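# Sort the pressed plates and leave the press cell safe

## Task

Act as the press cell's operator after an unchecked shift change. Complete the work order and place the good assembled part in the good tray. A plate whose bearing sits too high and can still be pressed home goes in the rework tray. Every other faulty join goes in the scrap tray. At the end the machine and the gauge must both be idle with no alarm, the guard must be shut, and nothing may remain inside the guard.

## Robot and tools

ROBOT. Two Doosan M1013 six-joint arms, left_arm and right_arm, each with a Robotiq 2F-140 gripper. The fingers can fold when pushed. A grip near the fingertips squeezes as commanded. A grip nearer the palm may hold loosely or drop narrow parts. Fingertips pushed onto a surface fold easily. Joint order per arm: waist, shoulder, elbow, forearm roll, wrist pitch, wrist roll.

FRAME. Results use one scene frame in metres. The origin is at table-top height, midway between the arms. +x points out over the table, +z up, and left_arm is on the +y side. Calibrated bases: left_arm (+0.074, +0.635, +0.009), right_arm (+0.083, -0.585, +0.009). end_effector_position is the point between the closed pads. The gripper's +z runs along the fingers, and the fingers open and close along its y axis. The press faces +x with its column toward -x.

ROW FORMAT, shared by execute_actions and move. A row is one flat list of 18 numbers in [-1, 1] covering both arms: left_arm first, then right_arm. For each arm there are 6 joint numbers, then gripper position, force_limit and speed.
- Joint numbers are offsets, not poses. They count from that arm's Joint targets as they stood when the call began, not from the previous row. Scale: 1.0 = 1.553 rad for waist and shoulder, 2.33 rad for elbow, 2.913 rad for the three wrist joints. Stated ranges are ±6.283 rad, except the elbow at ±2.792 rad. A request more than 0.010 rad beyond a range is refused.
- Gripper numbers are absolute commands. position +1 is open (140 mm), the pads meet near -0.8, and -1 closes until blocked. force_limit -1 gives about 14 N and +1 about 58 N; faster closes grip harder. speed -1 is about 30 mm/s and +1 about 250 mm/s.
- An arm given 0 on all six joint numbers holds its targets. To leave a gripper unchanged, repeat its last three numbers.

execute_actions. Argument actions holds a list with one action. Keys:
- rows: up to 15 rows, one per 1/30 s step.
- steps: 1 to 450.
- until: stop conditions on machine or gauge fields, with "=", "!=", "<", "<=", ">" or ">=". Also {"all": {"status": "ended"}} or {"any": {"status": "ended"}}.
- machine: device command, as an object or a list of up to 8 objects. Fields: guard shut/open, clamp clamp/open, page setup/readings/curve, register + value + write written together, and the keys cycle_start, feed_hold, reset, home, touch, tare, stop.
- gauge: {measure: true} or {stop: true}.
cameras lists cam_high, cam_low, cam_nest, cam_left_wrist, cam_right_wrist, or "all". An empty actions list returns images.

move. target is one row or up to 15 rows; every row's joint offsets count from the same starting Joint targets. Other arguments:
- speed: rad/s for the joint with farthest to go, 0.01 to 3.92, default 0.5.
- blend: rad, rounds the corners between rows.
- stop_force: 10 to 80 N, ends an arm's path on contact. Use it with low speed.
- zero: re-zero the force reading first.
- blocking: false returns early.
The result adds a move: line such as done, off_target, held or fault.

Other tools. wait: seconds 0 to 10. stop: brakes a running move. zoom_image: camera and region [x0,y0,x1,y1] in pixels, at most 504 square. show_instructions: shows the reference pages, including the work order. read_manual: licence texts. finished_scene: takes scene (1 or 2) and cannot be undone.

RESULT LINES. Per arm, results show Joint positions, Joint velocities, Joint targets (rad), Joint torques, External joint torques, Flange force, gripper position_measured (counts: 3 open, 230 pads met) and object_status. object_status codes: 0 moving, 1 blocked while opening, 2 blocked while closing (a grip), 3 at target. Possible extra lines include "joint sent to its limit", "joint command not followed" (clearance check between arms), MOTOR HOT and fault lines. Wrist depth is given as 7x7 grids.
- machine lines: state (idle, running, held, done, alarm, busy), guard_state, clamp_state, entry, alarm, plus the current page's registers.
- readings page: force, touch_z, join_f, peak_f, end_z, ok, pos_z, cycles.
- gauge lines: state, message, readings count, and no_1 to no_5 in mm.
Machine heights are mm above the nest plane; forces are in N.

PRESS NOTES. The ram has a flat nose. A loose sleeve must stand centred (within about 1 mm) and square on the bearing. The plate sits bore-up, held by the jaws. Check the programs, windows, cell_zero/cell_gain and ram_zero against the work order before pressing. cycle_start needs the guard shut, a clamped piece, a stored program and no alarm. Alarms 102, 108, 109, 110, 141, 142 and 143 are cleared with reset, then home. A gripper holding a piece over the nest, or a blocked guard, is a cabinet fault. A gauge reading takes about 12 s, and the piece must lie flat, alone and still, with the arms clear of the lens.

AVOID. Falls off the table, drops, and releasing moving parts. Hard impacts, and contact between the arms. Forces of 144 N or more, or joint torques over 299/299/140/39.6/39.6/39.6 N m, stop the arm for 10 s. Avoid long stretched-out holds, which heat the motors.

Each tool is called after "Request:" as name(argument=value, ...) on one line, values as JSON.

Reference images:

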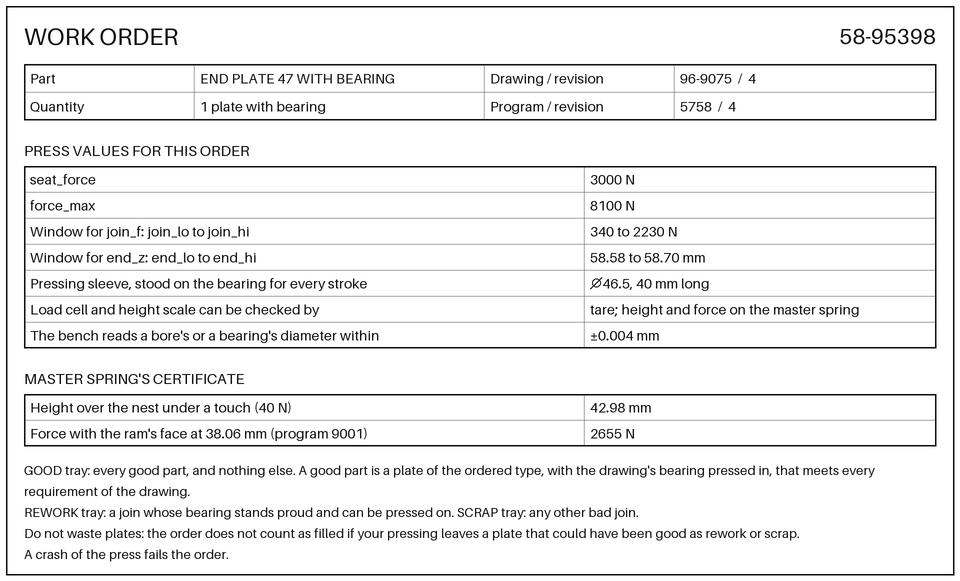

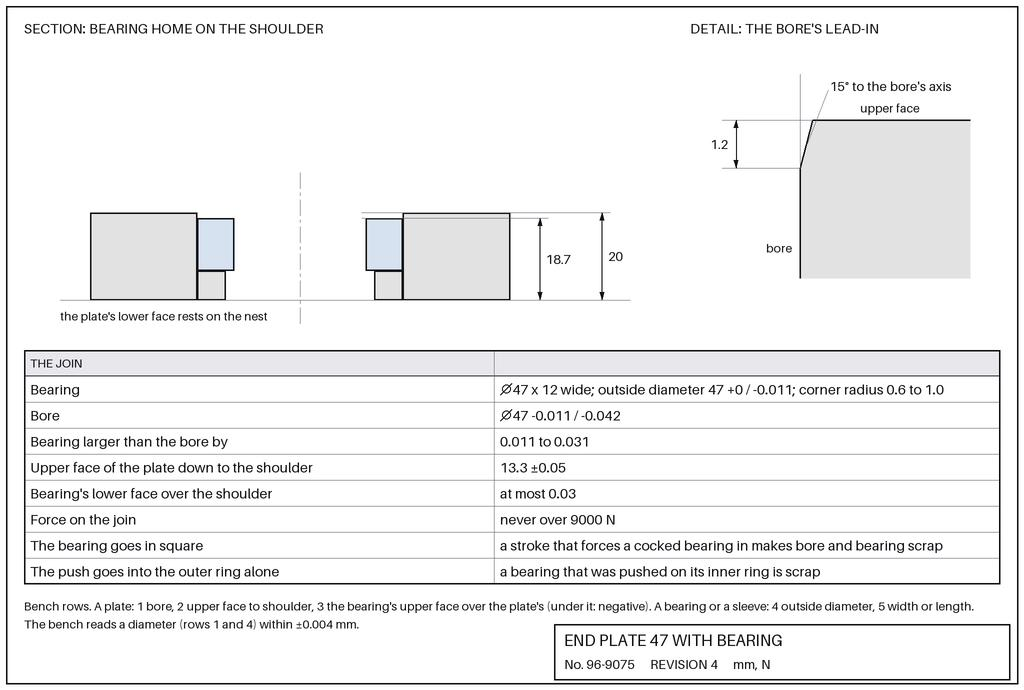

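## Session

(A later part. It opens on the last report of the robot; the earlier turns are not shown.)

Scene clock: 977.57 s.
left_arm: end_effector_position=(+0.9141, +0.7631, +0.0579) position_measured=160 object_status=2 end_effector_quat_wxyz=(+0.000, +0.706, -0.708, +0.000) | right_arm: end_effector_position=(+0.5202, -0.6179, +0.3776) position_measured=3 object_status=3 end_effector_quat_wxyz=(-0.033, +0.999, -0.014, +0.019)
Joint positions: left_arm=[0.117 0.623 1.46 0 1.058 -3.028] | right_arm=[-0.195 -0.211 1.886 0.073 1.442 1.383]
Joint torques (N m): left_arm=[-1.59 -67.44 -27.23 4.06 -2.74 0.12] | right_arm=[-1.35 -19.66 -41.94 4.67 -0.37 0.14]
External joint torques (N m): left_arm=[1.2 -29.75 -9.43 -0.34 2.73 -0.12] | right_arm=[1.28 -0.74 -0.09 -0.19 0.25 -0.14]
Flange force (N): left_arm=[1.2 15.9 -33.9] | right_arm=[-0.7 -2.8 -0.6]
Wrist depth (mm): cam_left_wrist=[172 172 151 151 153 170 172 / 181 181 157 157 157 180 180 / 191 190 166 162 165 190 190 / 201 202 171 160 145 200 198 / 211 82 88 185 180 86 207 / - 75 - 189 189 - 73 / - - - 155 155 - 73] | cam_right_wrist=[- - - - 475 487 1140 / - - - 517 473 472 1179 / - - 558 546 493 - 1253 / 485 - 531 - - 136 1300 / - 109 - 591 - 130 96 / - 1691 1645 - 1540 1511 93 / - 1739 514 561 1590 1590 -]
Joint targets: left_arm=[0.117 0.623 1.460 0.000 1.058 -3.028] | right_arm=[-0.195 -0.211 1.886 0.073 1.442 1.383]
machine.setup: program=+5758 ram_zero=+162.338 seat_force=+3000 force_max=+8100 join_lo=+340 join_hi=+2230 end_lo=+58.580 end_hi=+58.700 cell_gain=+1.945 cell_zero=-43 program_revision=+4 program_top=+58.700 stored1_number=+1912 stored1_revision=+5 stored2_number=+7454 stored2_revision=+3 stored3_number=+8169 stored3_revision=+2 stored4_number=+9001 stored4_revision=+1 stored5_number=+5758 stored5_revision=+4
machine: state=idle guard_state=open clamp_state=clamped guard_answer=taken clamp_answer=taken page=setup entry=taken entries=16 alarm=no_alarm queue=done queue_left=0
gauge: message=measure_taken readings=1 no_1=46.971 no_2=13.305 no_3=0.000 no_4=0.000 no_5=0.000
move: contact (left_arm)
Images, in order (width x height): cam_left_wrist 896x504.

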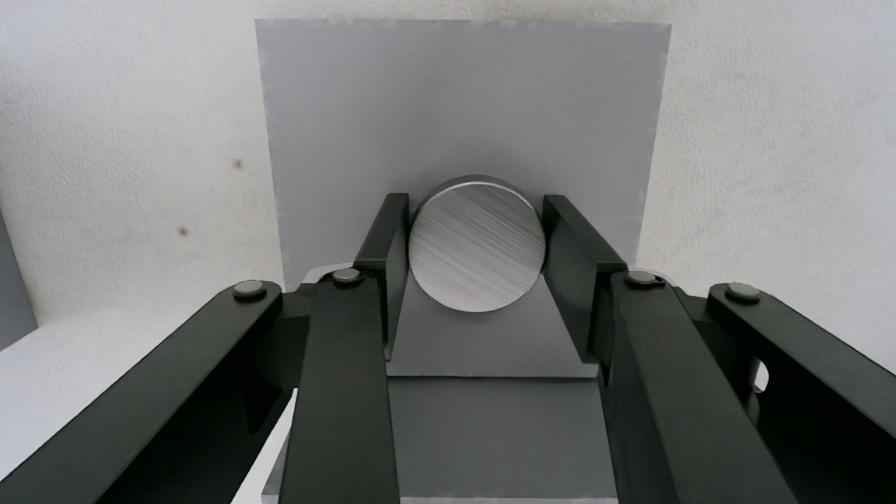

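Request:
move(target=[[0,0,0,0,0,0,0.23,-0.3,-0.7,0,0,0,0,0,0,1,1,1],[0,-0.0129,-0.0082,0,0.0137,0,0.23,-0.3,-0.7,0,0,0,0,0,0,1,1,1],[-0.1426,-0.2267,0.1622,0,-0.0087,0.4634,0.23,-0.3,-0.7,0,0,0,0,0,0,1,1,1],[-0.0753,-0.2267,0.2747,-0.5493,-0.0989,0.4834,0.23,-0.3,-0.7,0,0,0,0,0,0,1,1,1]], speed=[0.3,0.15,0.9,1.0], blend=[0,0.005,0.15,0], cameras=["cam_left_wrist"])

Request:
execute_actions(actions=[{"gauge":{"measure":true},"steps":450,"until":{"gauge":{"readings":[">",1]}}}])

Scene clock: 998.33 s.
left_arm: end_effector_position=(+0.7994, +0.4335, +0.1908) position_measured=100 object_status=3 end_effector_quat_wxyz=(-0.014, -0.530, +0.685, -0.499) | right_arm: end_effector_position=(+0.5202, -0.6179, +0.3776) position_measured=3 object_status=3 end_effector_quat_wxyz=(-0.033, +0.999, -0.014, +0.019)
Joint positions: left_arm=[0 0.271 2.1 -1.6 0.77 -1.62] | right_arm=[-0.195 -0.211 1.886 0.073 1.442 1.383]
Joint torques (N m): left_arm=[-1.61 -49.82 -27.39 -1.07 1.66 0.09] | right_arm=[-1.4 -19.64 -41.96 4.69 -0.34 0.15]
External joint torques (N m): left_arm=[1.4 -5.51 -0.16 -0.39 -0.22 -0.12] | right_arm=[1.26 -0.36 -0.08 -0.21 0.21 -0.15]
Flange force (N): left_arm=[6.0 0.4 -8.0] | right_arm=[-0.1 -2.6 -0.4]
Wrist depth (mm): cam_left_wrist=[- - 727 563 424 332 283 / - - - 498 394 317 268 / 1416 - 568 460 355 290 256 / 1344 - 123 416 356 262 246 / - 87 144 352 333 104 88 / - - 469 372 279 - 87 / - - 433 308 287 - -] | cam_right_wrist=[443 511 - - 454 454 1151 / 469 - - - - 486 1191 / 481 - 512 - 514 - 1266 / 472 - 553 538 - 136 1286 / - 109 - - - 130 96 / - 1656 1622 - 1520 1511 93 / - 1702 515 556 1560 1580 -]
Joint targets: left_arm=[0.000 0.271 2.100 -1.600 0.770 -1.620] | right_arm=[-0.195 -0.211 1.886 0.073 1.442 1.383]
machine.setup: program=+5758 ram_zero=+162.338 seat_force=+3000 force_max=+8100 join_lo=+340 join_hi=+2230 end_lo=+58.580 end_hi=+58.700 cell_gain=+1.945 cell_zero=-43 program_revision=+4 program_top=+58.700 stored1_number=+1912 stored1_revision=+5 stored2_number=+7454 stored2_revision=+3 stored3_number=+8169 stored3_revision=+2 stored4_number=+9001 stored4_revision=+1 stored5_number=+5758 stored5_revision=+4
machine: state=idle guard_state=open clamp_state=clamped guard_answer=taken clamp_answer=taken page=setup entry=taken entries=16 alarm=no_alarm queue=done queue_left=0
gauge: message=measure_taken readings=1 no_1=46.971 no_2=13.305 no_3=0.000 no_4=0.000 no_5=0.000
move: done
Images, in order (width x height): cam_left_wrist 896x504.

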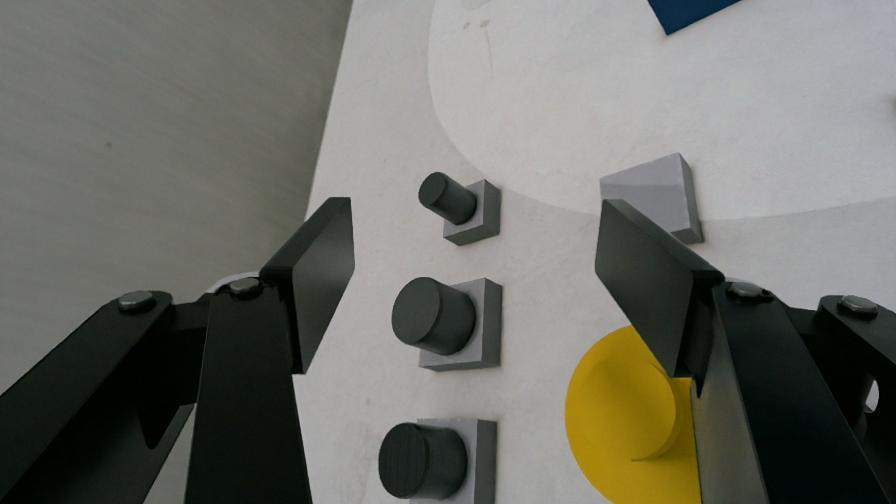

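Scene clock: 1010.53 s.
left_arm: end_effector_position=(+0.7994, +0.4335, +0.1908) position_measured=100 object_status=3 end_effector_quat_wxyz=(-0.014, -0.530, +0.685, -0.499) | right_arm: end_effector_position=(+0.5202, -0.6179, +0.3776) position_measured=3 object_status=3 end_effector_quat_wxyz=(-0.033, +0.999, -0.014, +0.019)
Joint positions: left_arm=[0 0.271 2.1 -1.6 0.77 -1.62] | right_arm=[-0.195 -0.211 1.886 0.073 1.442 1.383]
Joint torques (N m): left_arm=[-1.77 -49.64 -27.25 -1.06 1.66 0.06] | right_arm=[-1.31 -19.32 -41.96 4.67 -0.37 0.19]
External joint torques (N m): left_arm=[1.55 -5.69 -0.28 -0.39 -0.22 -0.09] | right_arm=[1.26 -1.31 -0.3 -0.16 0.25 -0.19]
Flange force (N): left_arm=[5.9 0.2 -8.3] | right_arm=[-1.4 -2.7 -1.0]
Wrist depth (mm): cam_left_wrist=[- - - 559 428 330 281 / - 1686 1891 516 390 318 267 / 1243 - - 441 376 291 257 / 1292 1455 144 438 355 266 246 / - 87 454 350 323 105 87 / - - 465 375 274 - 87 / - - 430 311 261 - -] | cam_right_wrist=[466 - - - - - 1146 / - - - - 484 478 1191 / - 543 522 - 510 514 1293 / - 566 561 - 535 136 1307 / - 110 - - 529 130 96 / - 1633 1601 - 1550 1511 93 / - 1765 514 572 1622 1560 -]
Joint targets: left_arm=[0.000 0.271 2.100 -1.600 0.770 -1.620] | right_arm=[-0.195 -0.211 1.886 0.073 1.442 1.383]
Tool commands: left_gripper/position=+0.23 left_gripper/force_limit=-0.3 left_gripper/speed=-0.7 right_gripper/position=+1.0 right_gripper/force_limit=+1.0 right_gripper/speed=+1.0
machine.setup: program=+5758 ram_zero=+162.338 seat_force=+3000 force_max=+8100 join_lo=+340 join_hi=+2230 end_lo=+58.580 end_hi=+58.700 cell_gain=+1.945 cell_zero=-43 program_revision=+4 program_top=+58.700 stored1_number=+1912 stored1_revision=+5 stored2_number=+7454 stored2_revision=+3 stored3_number=+8169 stored3_revision=+2 stored4_number=+9001 stored4_revision=+1 stored5_number=+5758 stored5_revision=+4
machine: state=idle guard_state=open clamp_state=clamped guard_answer=taken clamp_answer=taken page=setup entry=taken entries=16 alarm=no_alarm queue=done queue_left=0
gauge: message=measure_taken readings=2 no_1=0.000 no_2=0.000 no_3=0.000 no_4=46.996 no_5=12.000

Request:
execute_actions(actions=[{"gauge":{"measure":true},"steps":450,"until":{"gauge":{"readings":[">",2]}}}])

Request:
execute_actions(actions=[{"gauge":{"measure":true},"steps":450,"until":{"gauge":{"readings":[">",3]}}}])

Scene clock: 1031.10 s.
left_arm: end_effector_position=(+0.7994, +0.4335, +0.1908) position_measured=100 object_status=3 end_effector_quat_wxyz=(-0.014, -0.530, +0.685, -0.499) | right_arm: end_effector_position=(+0.5202, -0.6179, +0.3776) position_measured=3 object_status=3 end_effector_quat_wxyz=(-0.033, +0.999, -0.014, +0.019)
Joint positions: left_arm=[0 0.271 2.1 -1.6 0.77 -1.62] | right_arm=[-0.195 -0.211 1.886 0.073 1.442 1.383]
Joint torques (N m): left_arm=[-1.92 -49.99 -27.31 -1.07 1.62 0.1] | right_arm=[-1.2 -19.41 -41.98 4.64 -0.37 0.17]
External joint torques (N m): left_arm=[1.72 -5.36 -0.3 -0.39 -0.18 -0.13] | right_arm=[1.09 -0.88 -0.2 -0.14 0.25 -0.17]
Flange force (N): left_arm=[5.2 0.0 -8.2] | right_arm=[-0.9 -2.3 -0.8]
Wrist depth (mm): cam_left_wrist=[- - - 574 418 331 281 / - - - 509 392 317 267 / - - 620 460 377 291 256 / - - 123 424 359 266 246 / - 87 123 353 333 105 88 / - - 449 370 279 - 87 / - - 431 316 287 - -] | cam_right_wrist=[451 - 488 - 459 457 1151 / 454 - 505 - 469 486 1185 / 451 - 527 538 475 499 1272 / 508 - - 547 540 135 1328 / - 109 591 - - 130 96 / - 1622 1622 - 1456 1530 93 / - 1727 640 576 1601 1590 -]
Joint targets: left_arm=[0.000 0.271 2.100 -1.600 0.770 -1.620] | right_arm=[-0.195 -0.211 1.886 0.073 1.442 1.383]
Tool commands: left_gripper/position=+0.23 left_gripper/force_limit=-0.3 left_gripper/speed=-0.7 right_gripper/position=+1.0 right_gripper/force_limit=+1.0 right_gripper/speed=+1.0
machine.setup: program=+5758 ram_zero=+162.338 seat_force=+3000 force_max=+8100 join_lo=+340 join_hi=+2230 end_lo=+58.580 end_hi=+58.700 cell_gain=+1.945 cell_zero=-43 program_revision=+4 program_top=+58.700 stored1_number=+1912 stored1_revision=+5 stored2_number=+7454 stored2_revision=+3 stored3_number=+8169 stored3_revision=+2 stored4_number=+9001 stored4_revision=+1 stored5_number=+5758 stored5_revision=+4
machine: state=idle guard_state=open clamp_state=clamped guard_answer=taken clamp_answer=taken page=setup entry=taken entries=16 alarm=no_alarm queue=done queue_left=0
gauge: message=measure_taken readings=3 no_1=0.000 no_2=0.000 no_3=0.000 no_4=46.995 no_5=11.997

Scene clock: 1043.30 s.
left_arm: end_effector_position=(+0.7994, +0.4335, +0.1908) position_measured=100 object_status=3 end_effector_quat_wxyz=(-0.014, -0.530, +0.685, -0.499) | right_arm: end_effector_position=(+0.5202, -0.6179, +0.3776) position_measured=3 object_status=3 end_effector_quat_wxyz=(-0.033, +0.999, -0.014, +0.019)
Joint positions: left_arm=[0 0.271 2.1 -1.6 0.77 -1.62] | right_arm=[-0.195 -0.211 1.886 0.073 1.442 1.383]
Joint torques (N m): left_arm=[-1.88 -49.86 -27.32 -1.06 1.64 0.08] | right_arm=[-1.66 -19.45 -41.89 4.67 -0.35 0.16]
External joint torques (N m): left_arm=[1.65 -5.46 -0.27 -0.4 -0.19 -0.11] | right_arm=[1.64 -1.17 -0.18 -0.17 0.24 -0.16]
Flange force (N): left_arm=[5.5 0.2 -8.2] | right_arm=[-1.2 -3.6 -0.7]
Wrist depth (mm): cam_left_wrist=[- - 2118 596 418 341 282 / - - 679 532 385 332 266 / - - 603 450 376 293 256 / 1331 - 144 413 360 265 246 / - 87 456 352 335 105 88 / - - 465 371 279 - 87 / - - 433 313 289 - -] | cam_right_wrist=[- - - 459 - - 1140 / - 498 - 493 485 477 1191 / 476 - 541 - - 499 1266 / 481 - 551 543 544 152 1314 / - 110 590 - - 131 97 / - 1645 1645 - 1511 1530 93 / - 1739 640 562 1622 1570 -]
Joint targets: left_arm=[0.000 0.271 2.100 -1.600 0.770 -1.620] | right_arm=[-0.195 -0.211 1.886 0.073 1.442 1.383]
Tool commands: left_gripper/position=+0.23 left_gripper/force_limit=-0.3 left_gripper/speed=-0.7 right_gripper/position=+1.0 right_gripper/force_limit=+1.0 right_gripper/speed=+1.0
machine.setup: program=+5758 ram_zero=+162.338 seat_force=+3000 force_max=+8100 join_lo=+340 join_hi=+2230 end_lo=+58.580 end_hi=+58.700 cell_gain=+1.945 cell_zero=-43 program_revision=+4 program_top=+58.700 stored1_number=+1912 stored1_revision=+5 stored2_number=+7454 stored2_revision=+3 stored3_number=+8169 stored3_revision=+2 stored4_number=+9001 stored4_revision=+1 stored5_number=+5758 stored5_revision=+4
machine: state=idle guard_state=open clamp_state=clamped guard_answer=taken clamp_answer=taken page=setup entry=taken entries=16 alarm=no_alarm queue=done queue_left=0
gauge: message=measure_taken readings=4 no_1=0.000 no_2=0.000 no_3=0.000 no_4=46.996 no_5=12.003

Request:
move(target=[[-0.1335,0.0493,0.0558,-0.9260,-0.0204,0.2230,0.23,-0.3,-1,0,0,0,0,0,0,1,1,1],[-0.0669,0.1486,0.0054,-0.8717,-0.0306,0.1919,0.23,-0.3,-1,0,0,0,0,0,0,1,1,1]], speed=[1.0,0.15], cameras=["cam_left_wrist"])

Scene clock: 1084.43 s.
left_arm: end_effector_position=(+0.8997, +0.7553, +0.0553) position_measured=100 object_status=3 end_effector_quat_wxyz=(-0.135, +0.834, +0.234, +0.482) | right_arm: end_effector_position=(+0.5202, -0.6179, +0.3776) position_measured=3 object_status=3 end_effector_quat_wxyz=(-0.033, +0.999, -0.014, +0.019)
Joint positions: left_arm=[-0.104 0.502 2.112 -4.139 0.681 -1.061] | right_arm=[-0.195 -0.211 1.886 0.073 1.442 1.383]
Joint torques (N m): left_arm=[-1.85 -69.38 -25.87 -0.07 2.34 0.09] | right_arm=[-1.25 -19.42 -42.01 4.71 -0.37 0.16]
External joint torques (N m): left_arm=[1.54 -6.68 -0.36 -0.35 -0.25 -0.09] | right_arm=[1.19 -1.05 -0.07 -0.21 0.25 -0.16]
Flange force (N): left_arm=[8.6 -4.7 -8.4] | right_arm=[-1.3 -2.6 -0.6]
Wrist depth (mm): cam_left_wrist=[1765 1878 173 324 297 262 331 / 1624 145 167 272 283 278 287 / 234 137 179 207 207 245 246 / 211 159 144 165 173 191 215 / - 87 154 158 162 105 88 / - - 160 146 149 113 87 / - - 156 145 135 - -] | cam_right_wrist=[458 509 498 482 - - 1151 / - 518 - 499 - 460 1185 / 460 540 - 511 494 502 1253 / 449 573 - - 567 140 1293 / - 109 623 - 587 140 96 / - 1645 1622 614 1465 1483 93 / - 1752 514 547 1590 1590 -]
Joint targets: left_arm=[-0.104 0.502 2.112 -4.139 0.681 -1.061] | right_arm=[-0.195 -0.211 1.886 0.073 1.442 1.383]
machine.setup: program=+5758 ram_zero=+162.338 seat_force=+3000 force_max=+8100 join_lo=+340 join_hi=+2230 end_lo=+58.580 end_hi=+58.700 cell_gain=+1.945 cell_zero=-43 program_revision=+4 program_top=+58.700 stored1_number=+1912 stored1_revision=+5 stored2_number=+7454 stored2_revision=+3 stored3_number=+8169 stored3_revision=+2 stored4_number=+9001 stored4_revision=+1 stored5_number=+5758 stored5_revision=+4
machine: state=idle guard_state=open clamp_state=clamped guard_answer=taken clamp_answer=taken page=setup entry=taken entries=16 alarm=no_alarm queue=done queue_left=0
gauge: message=measure_taken readings=4 no_1=0.000 no_2=0.000 no_3=0.000 no_4=46.996 no_5=12.003
move: done
Images, in order (width x height): cam_left_wrist 896x504.

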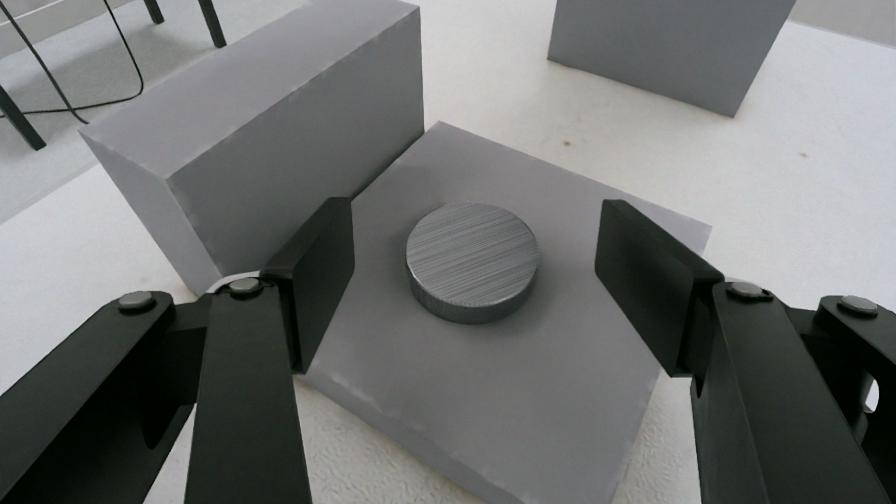

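Request:
move(target=[0,0,0,0,0,0,-1,-0.3,-1,0,0,0,0,0,0,1,1,1])

Request:
wait(seconds=1, cameras=["cam_left_wrist"])

Scene clock: 1093.53 s.
left_arm: end_effector_position=(+0.8997, +0.7553, +0.0552) position_measured=161 object_status=0 end_effector_quat_wxyz=(-0.135, +0.834, +0.234, +0.482) | right_arm: end_effector_position=(+0.5202, -0.6179, +0.3776) position_measured=3 object_status=3 end_effector_quat_wxyz=(-0.033, +0.999, -0.014, +0.019)
Joint positions: left_arm=[-0.104 0.502 2.112 -4.139 0.681 -1.061] | right_arm=[-0.195 -0.211 1.886 0.073 1.442 1.383]
Joint torques (N m): left_arm=[-1.82 -67.09 -25.2 -0.18 1.54 0.07] | right_arm=[-1.7 -19.43 -41.98 4.65 -0.38 0.14]
External joint torques (N m): left_arm=[1.5 -8.92 -1.05 -0.24 0.57 -0.07] | right_arm=[1.59 -0.76 -0.1 -0.16 0.26 -0.15]
Flange force (N): left_arm=[10.3 -5.1 -11.0] | right_arm=[-0.6 -3.5 -0.5]
Wrist depth (mm): cam_left_wrist=[1814 1839 174 324 302 259 322 / 1595 145 167 272 283 278 278 / 233 137 181 206 212 245 245 / 218 158 175 165 145 204 215 / 188 82 87 158 155 86 191 / - 75 - 146 146 - 73 / - - - 138 135 - 73] | cam_right_wrist=[452 477 459 480 463 458 1151 / 456 - 501 490 494 474 1197 / - 551 - - 502 1300 1266 / - 558 - 547 - 136 1307 / - 110 - - 561 131 96 / - 1612 1633 699 1520 1502 93 / - 1791 520 556 1590 1560 -]
Joint targets: left_arm=[-0.104 0.502 2.112 -4.139 0.681 -1.061] | right_arm=[-0.195 -0.211 1.886 0.073 1.442 1.383]
machine.setup: program=+5758 ram_zero=+162.338 seat_force=+3000 force_max=+8100 join_lo=+340 join_hi=+2230 end_lo=+58.580 end_hi=+58.700 cell_gain=+1.945 cell_zero=-43 program_revision=+4 program_top=+58.700 stored1_number=+1912 stored1_revision=+5 stored2_number=+7454 stored2_revision=+3 stored3_number=+8169 stored3_revision=+2 stored4_number=+9001 stored4_revision=+1 stored5_number=+5758 stored5_revision=+4
machine: state=idle guard_state=open clamp_state=clamped guard_answer=taken clamp_answer=taken page=setup entry=taken entries=16 alarm=no_alarm queue=done queue_left=0
gauge: message=measure_taken readings=4 no_1=0.000 no_2=0.000 no_3=0.000 no_4=46.996 no_5=12.003
move: done

Scene clock: 1094.53 s.
left_arm: end_effector_position=(+0.8997, +0.7553, +0.0552) position_measured=161 object_status=2 end_effector_quat_wxyz=(-0.135, +0.834, +0.234, +0.482) | right_arm: end_effector_position=(+0.5202, -0.6179, +0.3776) position_measured=3 object_status=3 end_effector_quat_wxyz=(-0.033, +0.999, -0.014, +0.019)
Joint positions: left_arm=[-0.104 0.502 2.112 -4.139 0.681 -1.061] | right_arm=[-0.195 -0.211 1.886 0.073 1.442 1.383]
Joint torques (N m): left_arm=[-1.72 -67.33 -25.24 -0.15 1.56 0.1] | right_arm=[-1.34 -19.65 -41.97 4.69 -0.39 0.16]
External joint torques (N m): left_arm=[1.45 -8.75 -0.99 -0.27 0.55 -0.1] | right_arm=[1.21 -0.44 -0.07 -0.21 0.26 -0.17]
Flange force (N): left_arm=[10.1 -5.0 -10.9] | right_arm=[-0.3 -2.5 -0.5]
Wrist depth (mm): cam_left_wrist=[1777 1891 174 323 298 258 329 / 1605 145 166 272 284 277 287 / 233 137 181 206 213 245 246 / 211 160 175 165 144 204 215 / 192 82 88 158 155 86 191 / - 75 - 145 146 - 73 / - - - 137 135 - 73] | cam_right_wrist=[420 536 499 480 467 464 1146 / 464 487 - - 494 - 1179 / 495 557 541 519 - 503 1240 / - 562 - 581 - 136 1286 / - 109 - 567 583 140 96 / - 1667 1645 - 1560 1502 93 / - 1778 653 557 631 1590 -]
Joint targets: left_arm=[-0.104 0.502 2.112 -4.139 0.681 -1.061] | right_arm=[-0.195 -0.211 1.886 0.073 1.442 1.383]
Tool commands: left_gripper/position=-1.0 left_gripper/force_limit=-0.3 left_gripper/speed=-1.0 right_gripper/position=+1.0 right_gripper/force_limit=+1.0 right_gripper/speed=+1.0
machine.setup: program=+5758 ram_zero=+162.338 seat_force=+3000 force_max=+8100 join_lo=+340 join_hi=+2230 end_lo=+58.580 end_hi=+58.700 cell_gain=+1.945 cell_zero=-43 program_revision=+4 program_top=+58.700 stored1_number=+1912 stored1_revision=+5 stored2_number=+7454 stored2_revision=+3 stored3_number=+8169 stored3_revision=+2 stored4_number=+9001 stored4_revision=+1 stored5_number=+5758 stored5_revision=+4
machine: state=idle guard_state=open clamp_state=clamped guard_answer=taken clamp_answer=taken page=setup entry=taken entries=16 alarm=no_alarm queue=done queue_left=0
gauge: message=measure_taken readings=4 no_1=0.000 no_2=0.000 no_3=0.000 no_4=46.996 no_5=12.003
wait: 1.00 s
Images, in order (width x height): cam_left_wrist 896x504.

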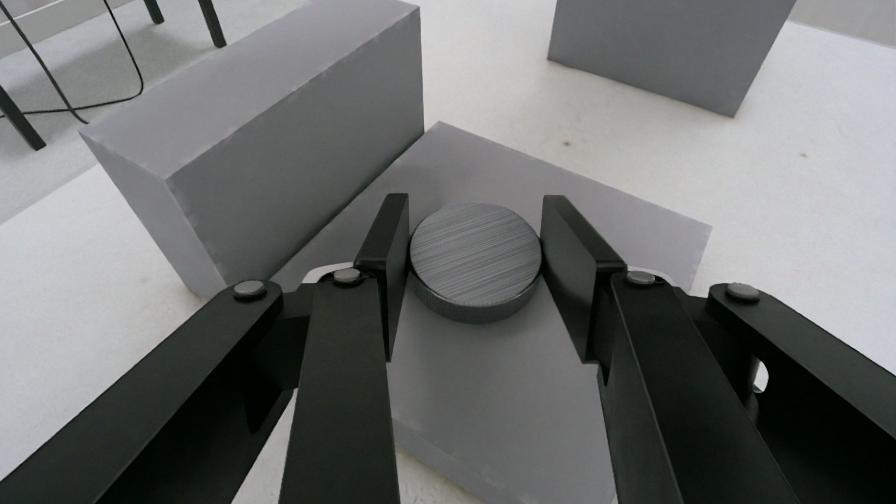

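Request:
move(target=[[0.0009,-0.0347,-0.0074,-0.0264,-0.0127,0.0336,-1,-0.3,-1,0,0,0,0,0,0,1,1,1],[0.0971,-0.2110,0.0926,0.5784,-0.0694,-0.3305,-1,-0.3,-1,0,0,0,0,0,0,1,1,1],[-0.0153,-0.1861,0.0119,0.9883,0.1520,-0.4822,-1,-0.3,-1,0,0,0,0,0,0,1,1,1],[-0.3227,-0.0857,-0.0529,0.8830,0.0377,-0.5023,-1,-0.3,-1,0,0,0,0,0,0,1,1,1]], speed=[0.15,0.7,0.7,0.3], blend=[0.03,0.1,0.05,0], cameras=["cam_left_wrist","cam_nest"])

Request:
zoom_image(camera="cam_nest", region=[60, 140, 340, 420])

Request:
zoom_image(camera="cam_left_wrist", region=[320, 150, 640, 400])

Scene clock: 1121.20 s.
left_arm: end_effector_position=(+0.5992, +0.0202, +0.1771) position_measured=161 object_status=2 end_effector_quat_wxyz=(+0.354, +0.612, -0.613, +0.353) | right_arm: end_effector_position=(+0.5202, -0.6179, +0.3776) position_measured=3 object_status=3 end_effector_quat_wxyz=(-0.033, +0.999, -0.014, +0.019)
Joint positions: left_arm=[-0.606 0.369 1.989 -1.567 0.791 -2.524] | right_arm=[-0.195 -0.211 1.886 0.073 1.442 1.383]
Joint torques (N m): left_arm=[-1.86 -60.08 -28.36 -1.15 1.74 0.09] | right_arm=[-1.22 -19.59 -41.89 4.67 -0.37 0.14]
External joint torques (N m): left_arm=[1.62 -5.14 0.25 -0.26 -0.34 -0.09] | right_arm=[1.11 -0.6 -0.22 -0.17 0.24 -0.14]
Flange force (N): left_arm=[2.6 4.9 -7.6] | right_arm=[-0.4 -2.3 -0.7]
Wrist depth (mm): cam_left_wrist=[581 583 582 579 588 595 184 / 483 485 321 321 321 313 185 / 414 272 275 233 270 263 204 / 368 239 242 165 144 243 194 / 219 82 88 163 163 86 168 / - 75 - 160 160 - 73 / - - - 146 147 - 73] | cam_right_wrist=[- - 508 - 469 453 1157 / 454 523 508 513 - 494 1197 / 477 534 528 517 564 506 1253 / 483 - 588 - - 131 1307 / - 109 561 - - 130 96 / - 1667 1656 748 1492 1530 93 / - 1715 514 549 1590 1612 -]
Joint targets: left_arm=[-0.606 0.369 1.989 -1.567 0.791 -2.524] | right_arm=[-0.195 -0.211 1.886 0.073 1.442 1.383]
machine.setup: program=+5758 ram_zero=+162.338 seat_force=+3000 force_max=+8100 join_lo=+340 join_hi=+2230 end_lo=+58.580 end_hi=+58.700 cell_gain=+1.945 cell_zero=-43 program_revision=+4 program_top=+58.700 stored1_number=+1912 stored1_revision=+5 stored2_number=+7454 stored2_revision=+3 stored3_number=+8169 stored3_revision=+2 stored4_number=+9001 stored4_revision=+1 stored5_number=+5758 stored5_revision=+4
machine: state=idle guard_state=open clamp_state=clamped guard_answer=taken clamp_answer=taken page=setup entry=taken entries=16 alarm=no_alarm queue=done queue_left=0
gauge: message=measure_taken readings=4 no_1=0.000 no_2=0.000 no_3=0.000 no_4=46.996 no_5=12.003
move: done
Images, in order (width x height): cam_nest 504x504, cam_left_wrist 896x504.

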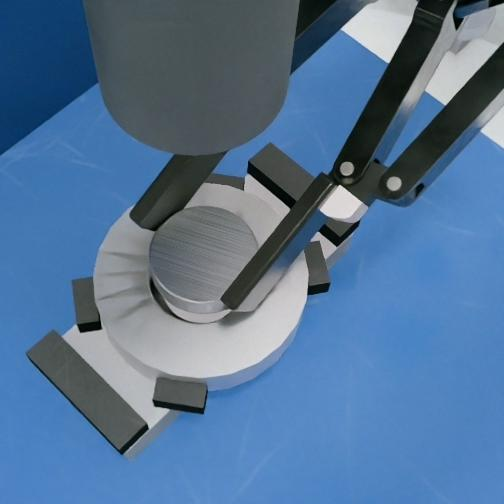

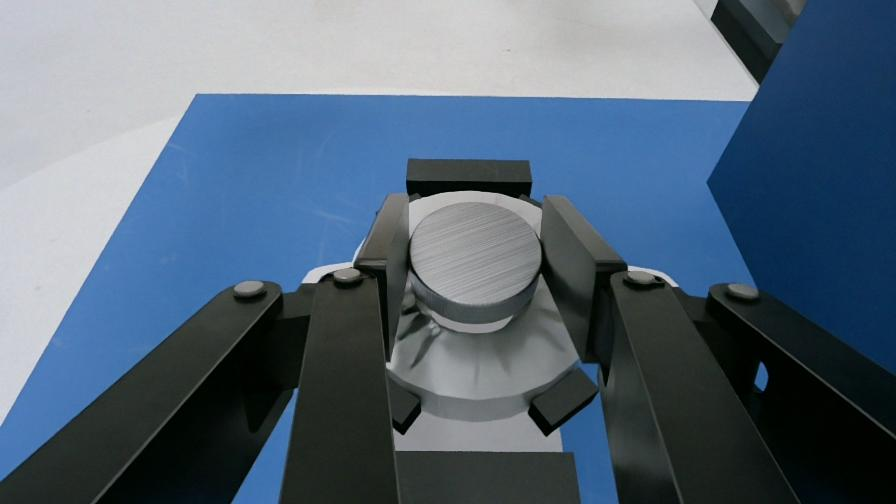

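Scaled by 1.800.

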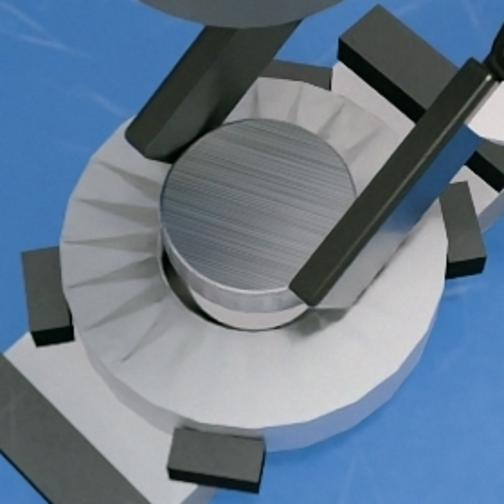

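Scaled by 1.575.

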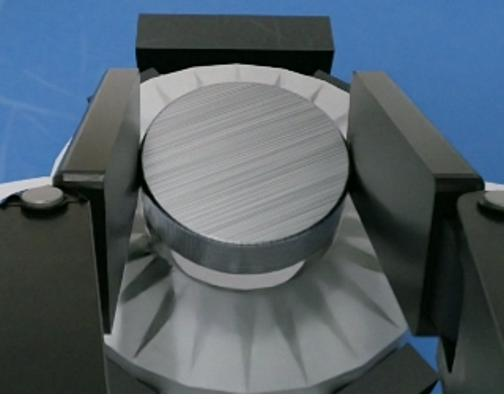

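Request:
move(target=[-0.0015,0.0008,-0.0008,-0.0004,-0.0005,-0.0003,-1,-0.3,-1,0,0,0,0,0,0,1,1,1], speed=0.1, cameras=["cam_left_wrist","cam_nest"])

Request:
zoom_image(camera="cam_nest", region=[130, 190, 270, 330])

Request:
zoom_image(camera="cam_left_wrist", region=[380, 180, 580, 360])

Scene clock: 1168.13 s.
left_arm: end_effector_position=(+0.5991, +0.0184, +0.1771) position_measured=161 object_status=2 end_effector_quat_wxyz=(+0.354, +0.612, -0.613, +0.353) | right_arm: end_effector_position=(+0.5202, -0.6179, +0.3776) position_measured=3 object_status=3 end_effector_quat_wxyz=(-0.033, +0.999, -0.014, +0.019)
Joint positions: left_arm=[-0.608 0.37 1.987 -1.569 0.789 -2.525] | right_arm=[-0.195 -0.211 1.886 0.073 1.442 1.383]
Joint torques (N m): left_arm=[-1.87 -59.98 -28.29 -1.15 1.75 0.11] | right_arm=[-1.29 -19.12 -41.91 4.66 -0.36 0.12]
External joint torques (N m): left_arm=[1.64 -5.38 0.21 -0.26 -0.35 -0.11] | right_arm=[1.18 -1.22 -0.28 -0.17 0.24 -0.12]
Flange force (N): left_arm=[2.9 5.0 -7.9] | right_arm=[-1.3 -2.7 -1.0]
Wrist depth (mm): cam_left_wrist=[578 562 581 588 571 581 185 / 481 324 321 320 322 324 185 / 416 272 275 231 277 263 185 / 373 240 241 166 144 243 193 / 218 82 88 163 163 86 167 / - 75 - 158 158 - 73 / - - - 146 146 - 73] | cam_right_wrist=[- - 481 - - - 1151 / - - 504 490 502 - 1203 / 556 551 - 523 513 495 1266 / 497 564 560 554 534 151 1307 / - 110 - - 574 140 96 / - 1645 1590 689 1540 1502 93 / - 1752 1691 536 1580 1590 -]
Joint targets: left_arm=[-0.608 0.370 1.987 -1.569 0.789 -2.525] | right_arm=[-0.195 -0.211 1.886 0.073 1.442 1.383]
machine.setup: program=+5758 ram_zero=+162.338 seat_force=+3000 force_max=+8100 join_lo=+340 join_hi=+2230 end_lo=+58.580 end_hi=+58.700 cell_gain=+1.945 cell_zero=-43 program_revision=+4 program_top=+58.700 stored1_number=+1912 stored1_revision=+5 stored2_number=+7454 stored2_revision=+3 stored3_number=+8169 stored3_revision=+2 stored4_number=+9001 stored4_revision=+1 stored5_number=+5758 stored5_revision=+4
machine: state=idle guard_state=open clamp_state=clamped guard_answer=taken clamp_answer=taken page=setup entry=taken entries=16 alarm=no_alarm queue=done queue_left=0
gauge: message=measure_taken readings=4 no_1=0.000 no_2=0.000 no_3=0.000 no_4=46.996 no_5=12.003
move: done
Images, in order (width x height): cam_nest 504x504, cam_left_wrist 896x504.

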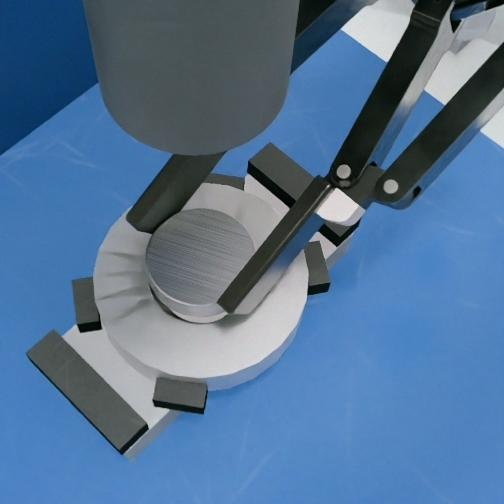

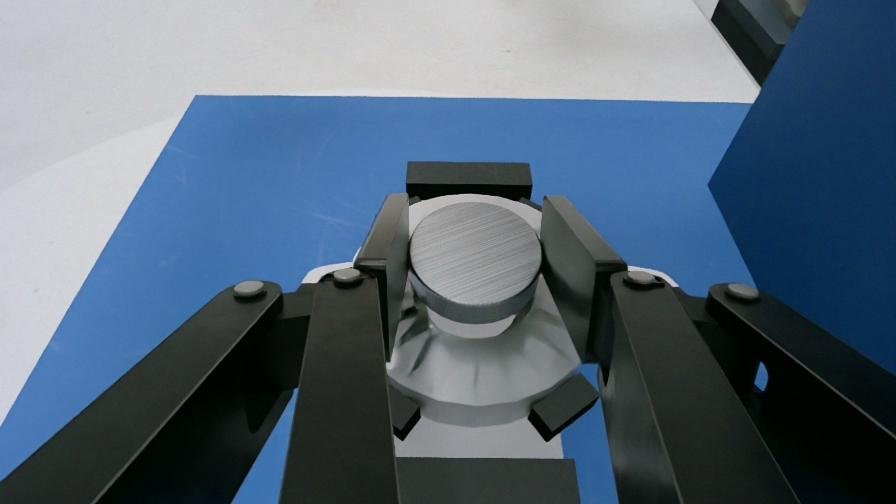

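Scaled by 3.600.

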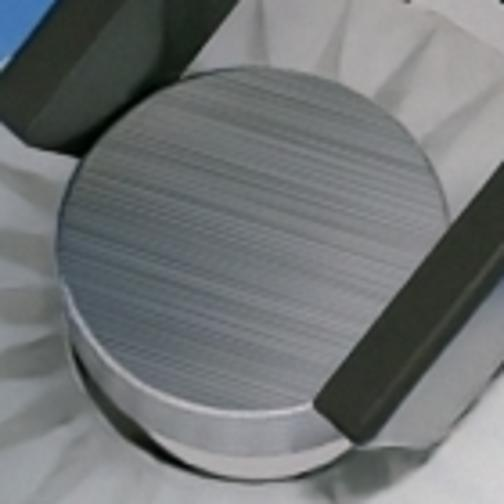

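Scaled by 2.520.

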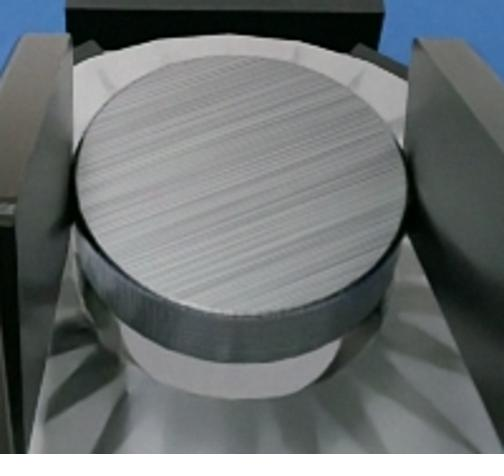

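Request:
move(target=[0,0.0097,0.0028,-0.0073,0.0001,0.0105,-1,-0.3,-1,0,0,0,0,0,0,1,1,1], speed=0.02, stop_force=10, cameras=["cam_left_wrist","cam_nest"])

Request:
zoom_image(camera="cam_nest", region=[130, 190, 270, 330])

Scene clock: 1174.70 s.
left_arm: end_effector_position=(+0.5991, +0.0183, +0.1671) position_measured=161 object_status=2 end_effector_quat_wxyz=(+0.354, +0.611, -0.613, +0.353) | right_arm: end_effector_position=(+0.5202, -0.6179, +0.3776) position_measured=3 object_status=3 end_effector_quat_wxyz=(-0.033, +0.999, -0.014, +0.019)
Joint positions: left_arm=[-0.608 0.383 1.993 -1.587 0.79 -2.499] | right_arm=[-0.195 -0.211 1.886 0.073 1.442 1.383]
Joint torques (N m): left_arm=[-4.23 -47.58 -26.09 -0.8 -1.88 -0.03] | right_arm=[-1.1 -19.51 -41.9 4.66 -0.37 0.17]
External joint torques (N m): left_arm=[3.98 -18.42 -1.4 -0.64 3.33 0.03] | right_arm=[1.02 -0.81 -0.13 -0.17 0.25 -0.17]
Flange force (N): left_arm=[10.6 12.0 -27.4] | right_arm=[-0.9 -2.1 -0.7]
Wrist depth (mm): cam_left_wrist=[545 559 533 557 574 559 194 / 469 469 302 304 305 308 184 / 404 259 260 219 263 256 185 / 239 229 228 166 145 231 193 / 207 82 88 155 152 86 167 / - 75 - 149 150 - 73 / - - - 137 137 - 73] | cam_right_wrist=[465 503 494 - - - 1151 / - - 493 497 504 495 1185 / 465 564 562 - - 505 1221 / 477 - - - - 152 1328 / - 109 610 580 - 130 96 / - 1656 1622 - - 1511 93 / - 501 511 565 1601 1601 -]
Joint targets: left_arm=[-0.608 0.383 1.993 -1.587 0.790 -2.499] | right_arm=[-0.195 -0.211 1.886 0.073 1.442 1.383]
machine.setup: program=+5758 ram_zero=+162.338 seat_force=+3000 force_max=+8100 join_lo=+340 join_hi=+2230 end_lo=+58.580 end_hi=+58.700 cell_gain=+1.945 cell_zero=-43 program_revision=+4 program_top=+58.700 stored1_number=+1912 stored1_revision=+5 stored2_number=+7454 stored2_revision=+3 stored3_number=+8169 stored3_revision=+2 stored4_number=+9001 stored4_revision=+1 stored5_number=+5758 stored5_revision=+4
machine: state=idle guard_state=open clamp_state=clamped guard_answer=taken clamp_answer=taken page=setup entry=taken entries=16 alarm=no_alarm queue=done queue_left=0
gauge: message=measure_taken readings=4 no_1=0.000 no_2=0.000 no_3=0.000 no_4=46.996 no_5=12.003
move: contact (left_arm)
Images, in order (width x height): cam_nest 504x504, cam_left_wrist 896x504.

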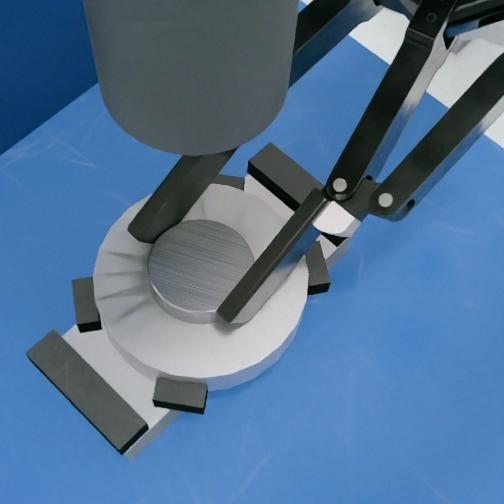

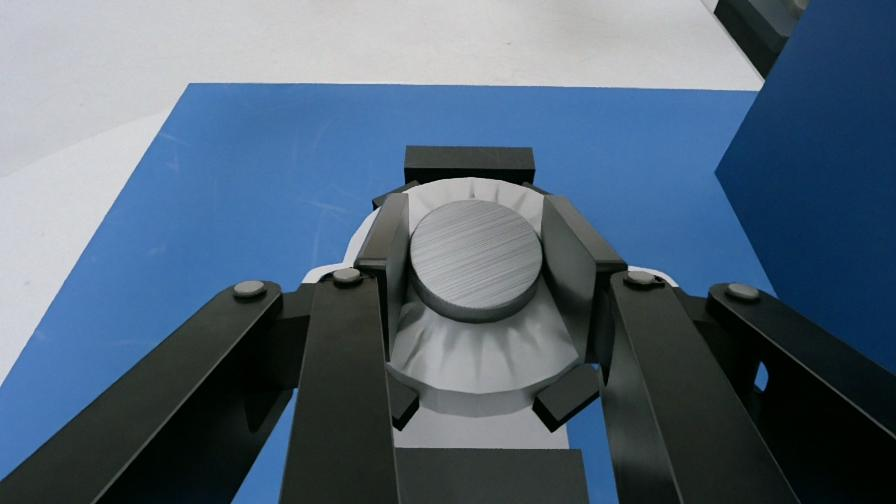

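Scaled by 3.600.

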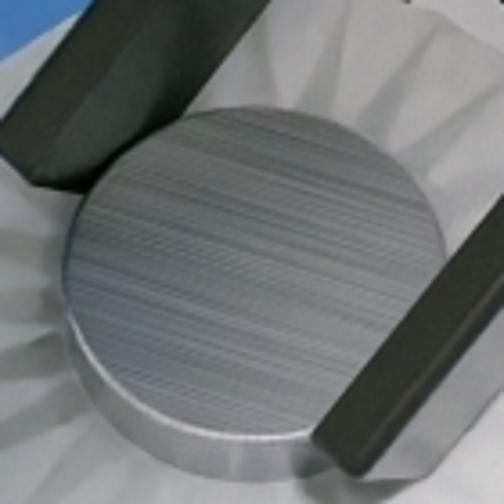

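Request:
move(target=[[0,0,0,0,0,0,0.23,-0.3,-1,0,0,0,0,0,0,1,1,1],[0.0971,-0.0883,0.0224,0.0593,0.0389,-0.0352,0.23,-0.3,-1,0,0,0,0,0,0,1,1,1],[0.3093,-0.1097,0.0632,0.1121,0.1145,0.0115,0.23,-0.3,-1,0,0,0,0,0,0,1,1,1]], speed=[0.2,0.15,0.5], blend=[0,0.02,0], cameras=["cam_left_wrist","cam_nest"])

Request:
zoom_image(camera="cam_nest", region=[80, 160, 320, 400])

Scene clock: 1188.03 s.
left_arm: end_effector_position=(+0.6007, +0.3110, +0.2068) position_measured=100 object_status=3 end_effector_quat_wxyz=(+0.354, +0.612, -0.613, +0.353) | right_arm: end_effector_position=(+0.5202, -0.6179, +0.3776) position_measured=3 object_status=3 end_effector_quat_wxyz=(-0.033, +0.999, -0.014, +0.019)
Joint positions: left_arm=[-0.128 0.213 2.14 -1.26 1.123 -2.466] | right_arm=[-0.195 -0.211 1.886 0.073 1.442 1.383]
Joint torques (N m): left_arm=[-1.05 -43.81 -27.07 -0.35 1.7 0.06] | right_arm=[-1.27 -19.52 -41.93 4.66 -0.44 0.19]
External joint torques (N m): left_arm=[0.87 -5.25 -0.24 -0.42 -0.19 -0.06] | right_arm=[1.21 -0.94 -0.15 -0.17 0.32 -0.19]
Flange force (N): left_arm=[5.3 6.7 -4.6] | right_arm=[-1.1 -2.5 -0.9]
Wrist depth (mm): cam_left_wrist=[643 657 442 372 431 308 300 / 541 539 370 360 374 341 1865 / 465 321 319 320 321 323 343 / 403 407 144 336 324 312 392 / - 87 123 363 372 105 88 / - - 327 329 331 - 87 / - - 289 300 272 - -] | cam_right_wrist=[460 495 481 483 461 - 1151 / 476 511 506 483 - 481 1191 / 465 528 512 - - - 1259 / 482 - - - - 136 1328 / - 110 - - 558 140 96 / - 1667 1622 - 1492 1492 93 / - 1752 512 557 1633 1570 -]
Joint targets: left_arm=[-0.128 0.213 2.140 -1.260 1.123 -2.466] | right_arm=[-0.195 -0.211 1.886 0.073 1.442 1.383]
machine.setup: program=+5758 ram_zero=+162.338 seat_force=+3000 force_max=+8100 join_lo=+340 join_hi=+2230 end_lo=+58.580 end_hi=+58.700 cell_gain=+1.945 cell_zero=-43 program_revision=+4 program_top=+58.700 stored1_number=+1912 stored1_revision=+5 stored2_number=+7454 stored2_revision=+3 stored3_number=+8169 stored3_revision=+2 stored4_number=+9001 stored4_revision=+1 stored5_number=+5758 stored5_revision=+4
machine: state=idle guard_state=open clamp_state=clamped guard_answer=taken clamp_answer=taken page=setup entry=taken entries=16 alarm=no_alarm queue=done queue_left=0
gauge: message=measure_taken readings=4 no_1=0.000 no_2=0.000 no_3=0.000 no_4=46.996 no_5=12.003
move: done
Images, in order (width x height): cam_nest 504x504, cam_left_wrist 896x504.

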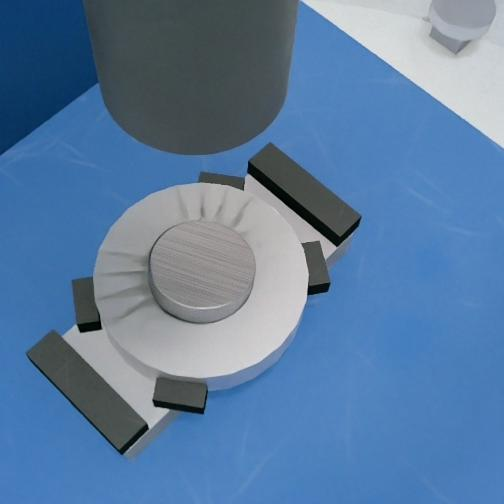

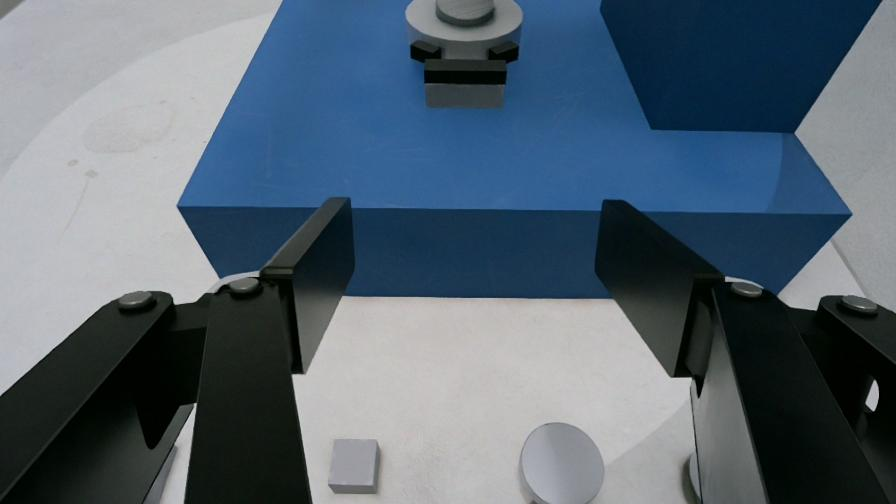

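Scaled by 2.100.

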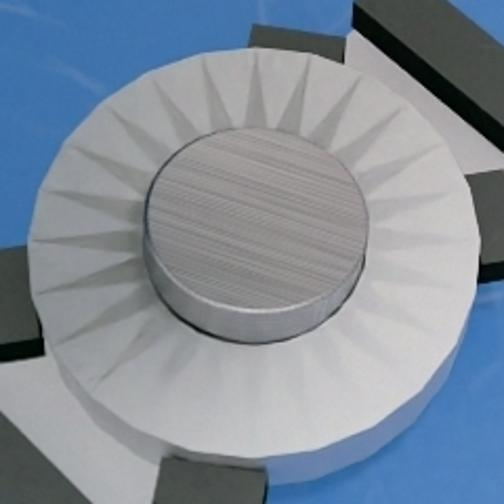

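Request:
zoom_image(camera="cam_nest", region=[140, 210, 265, 335])

Scaled by 4.032.

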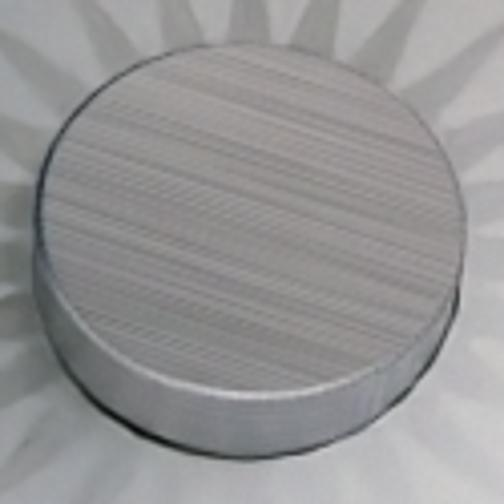

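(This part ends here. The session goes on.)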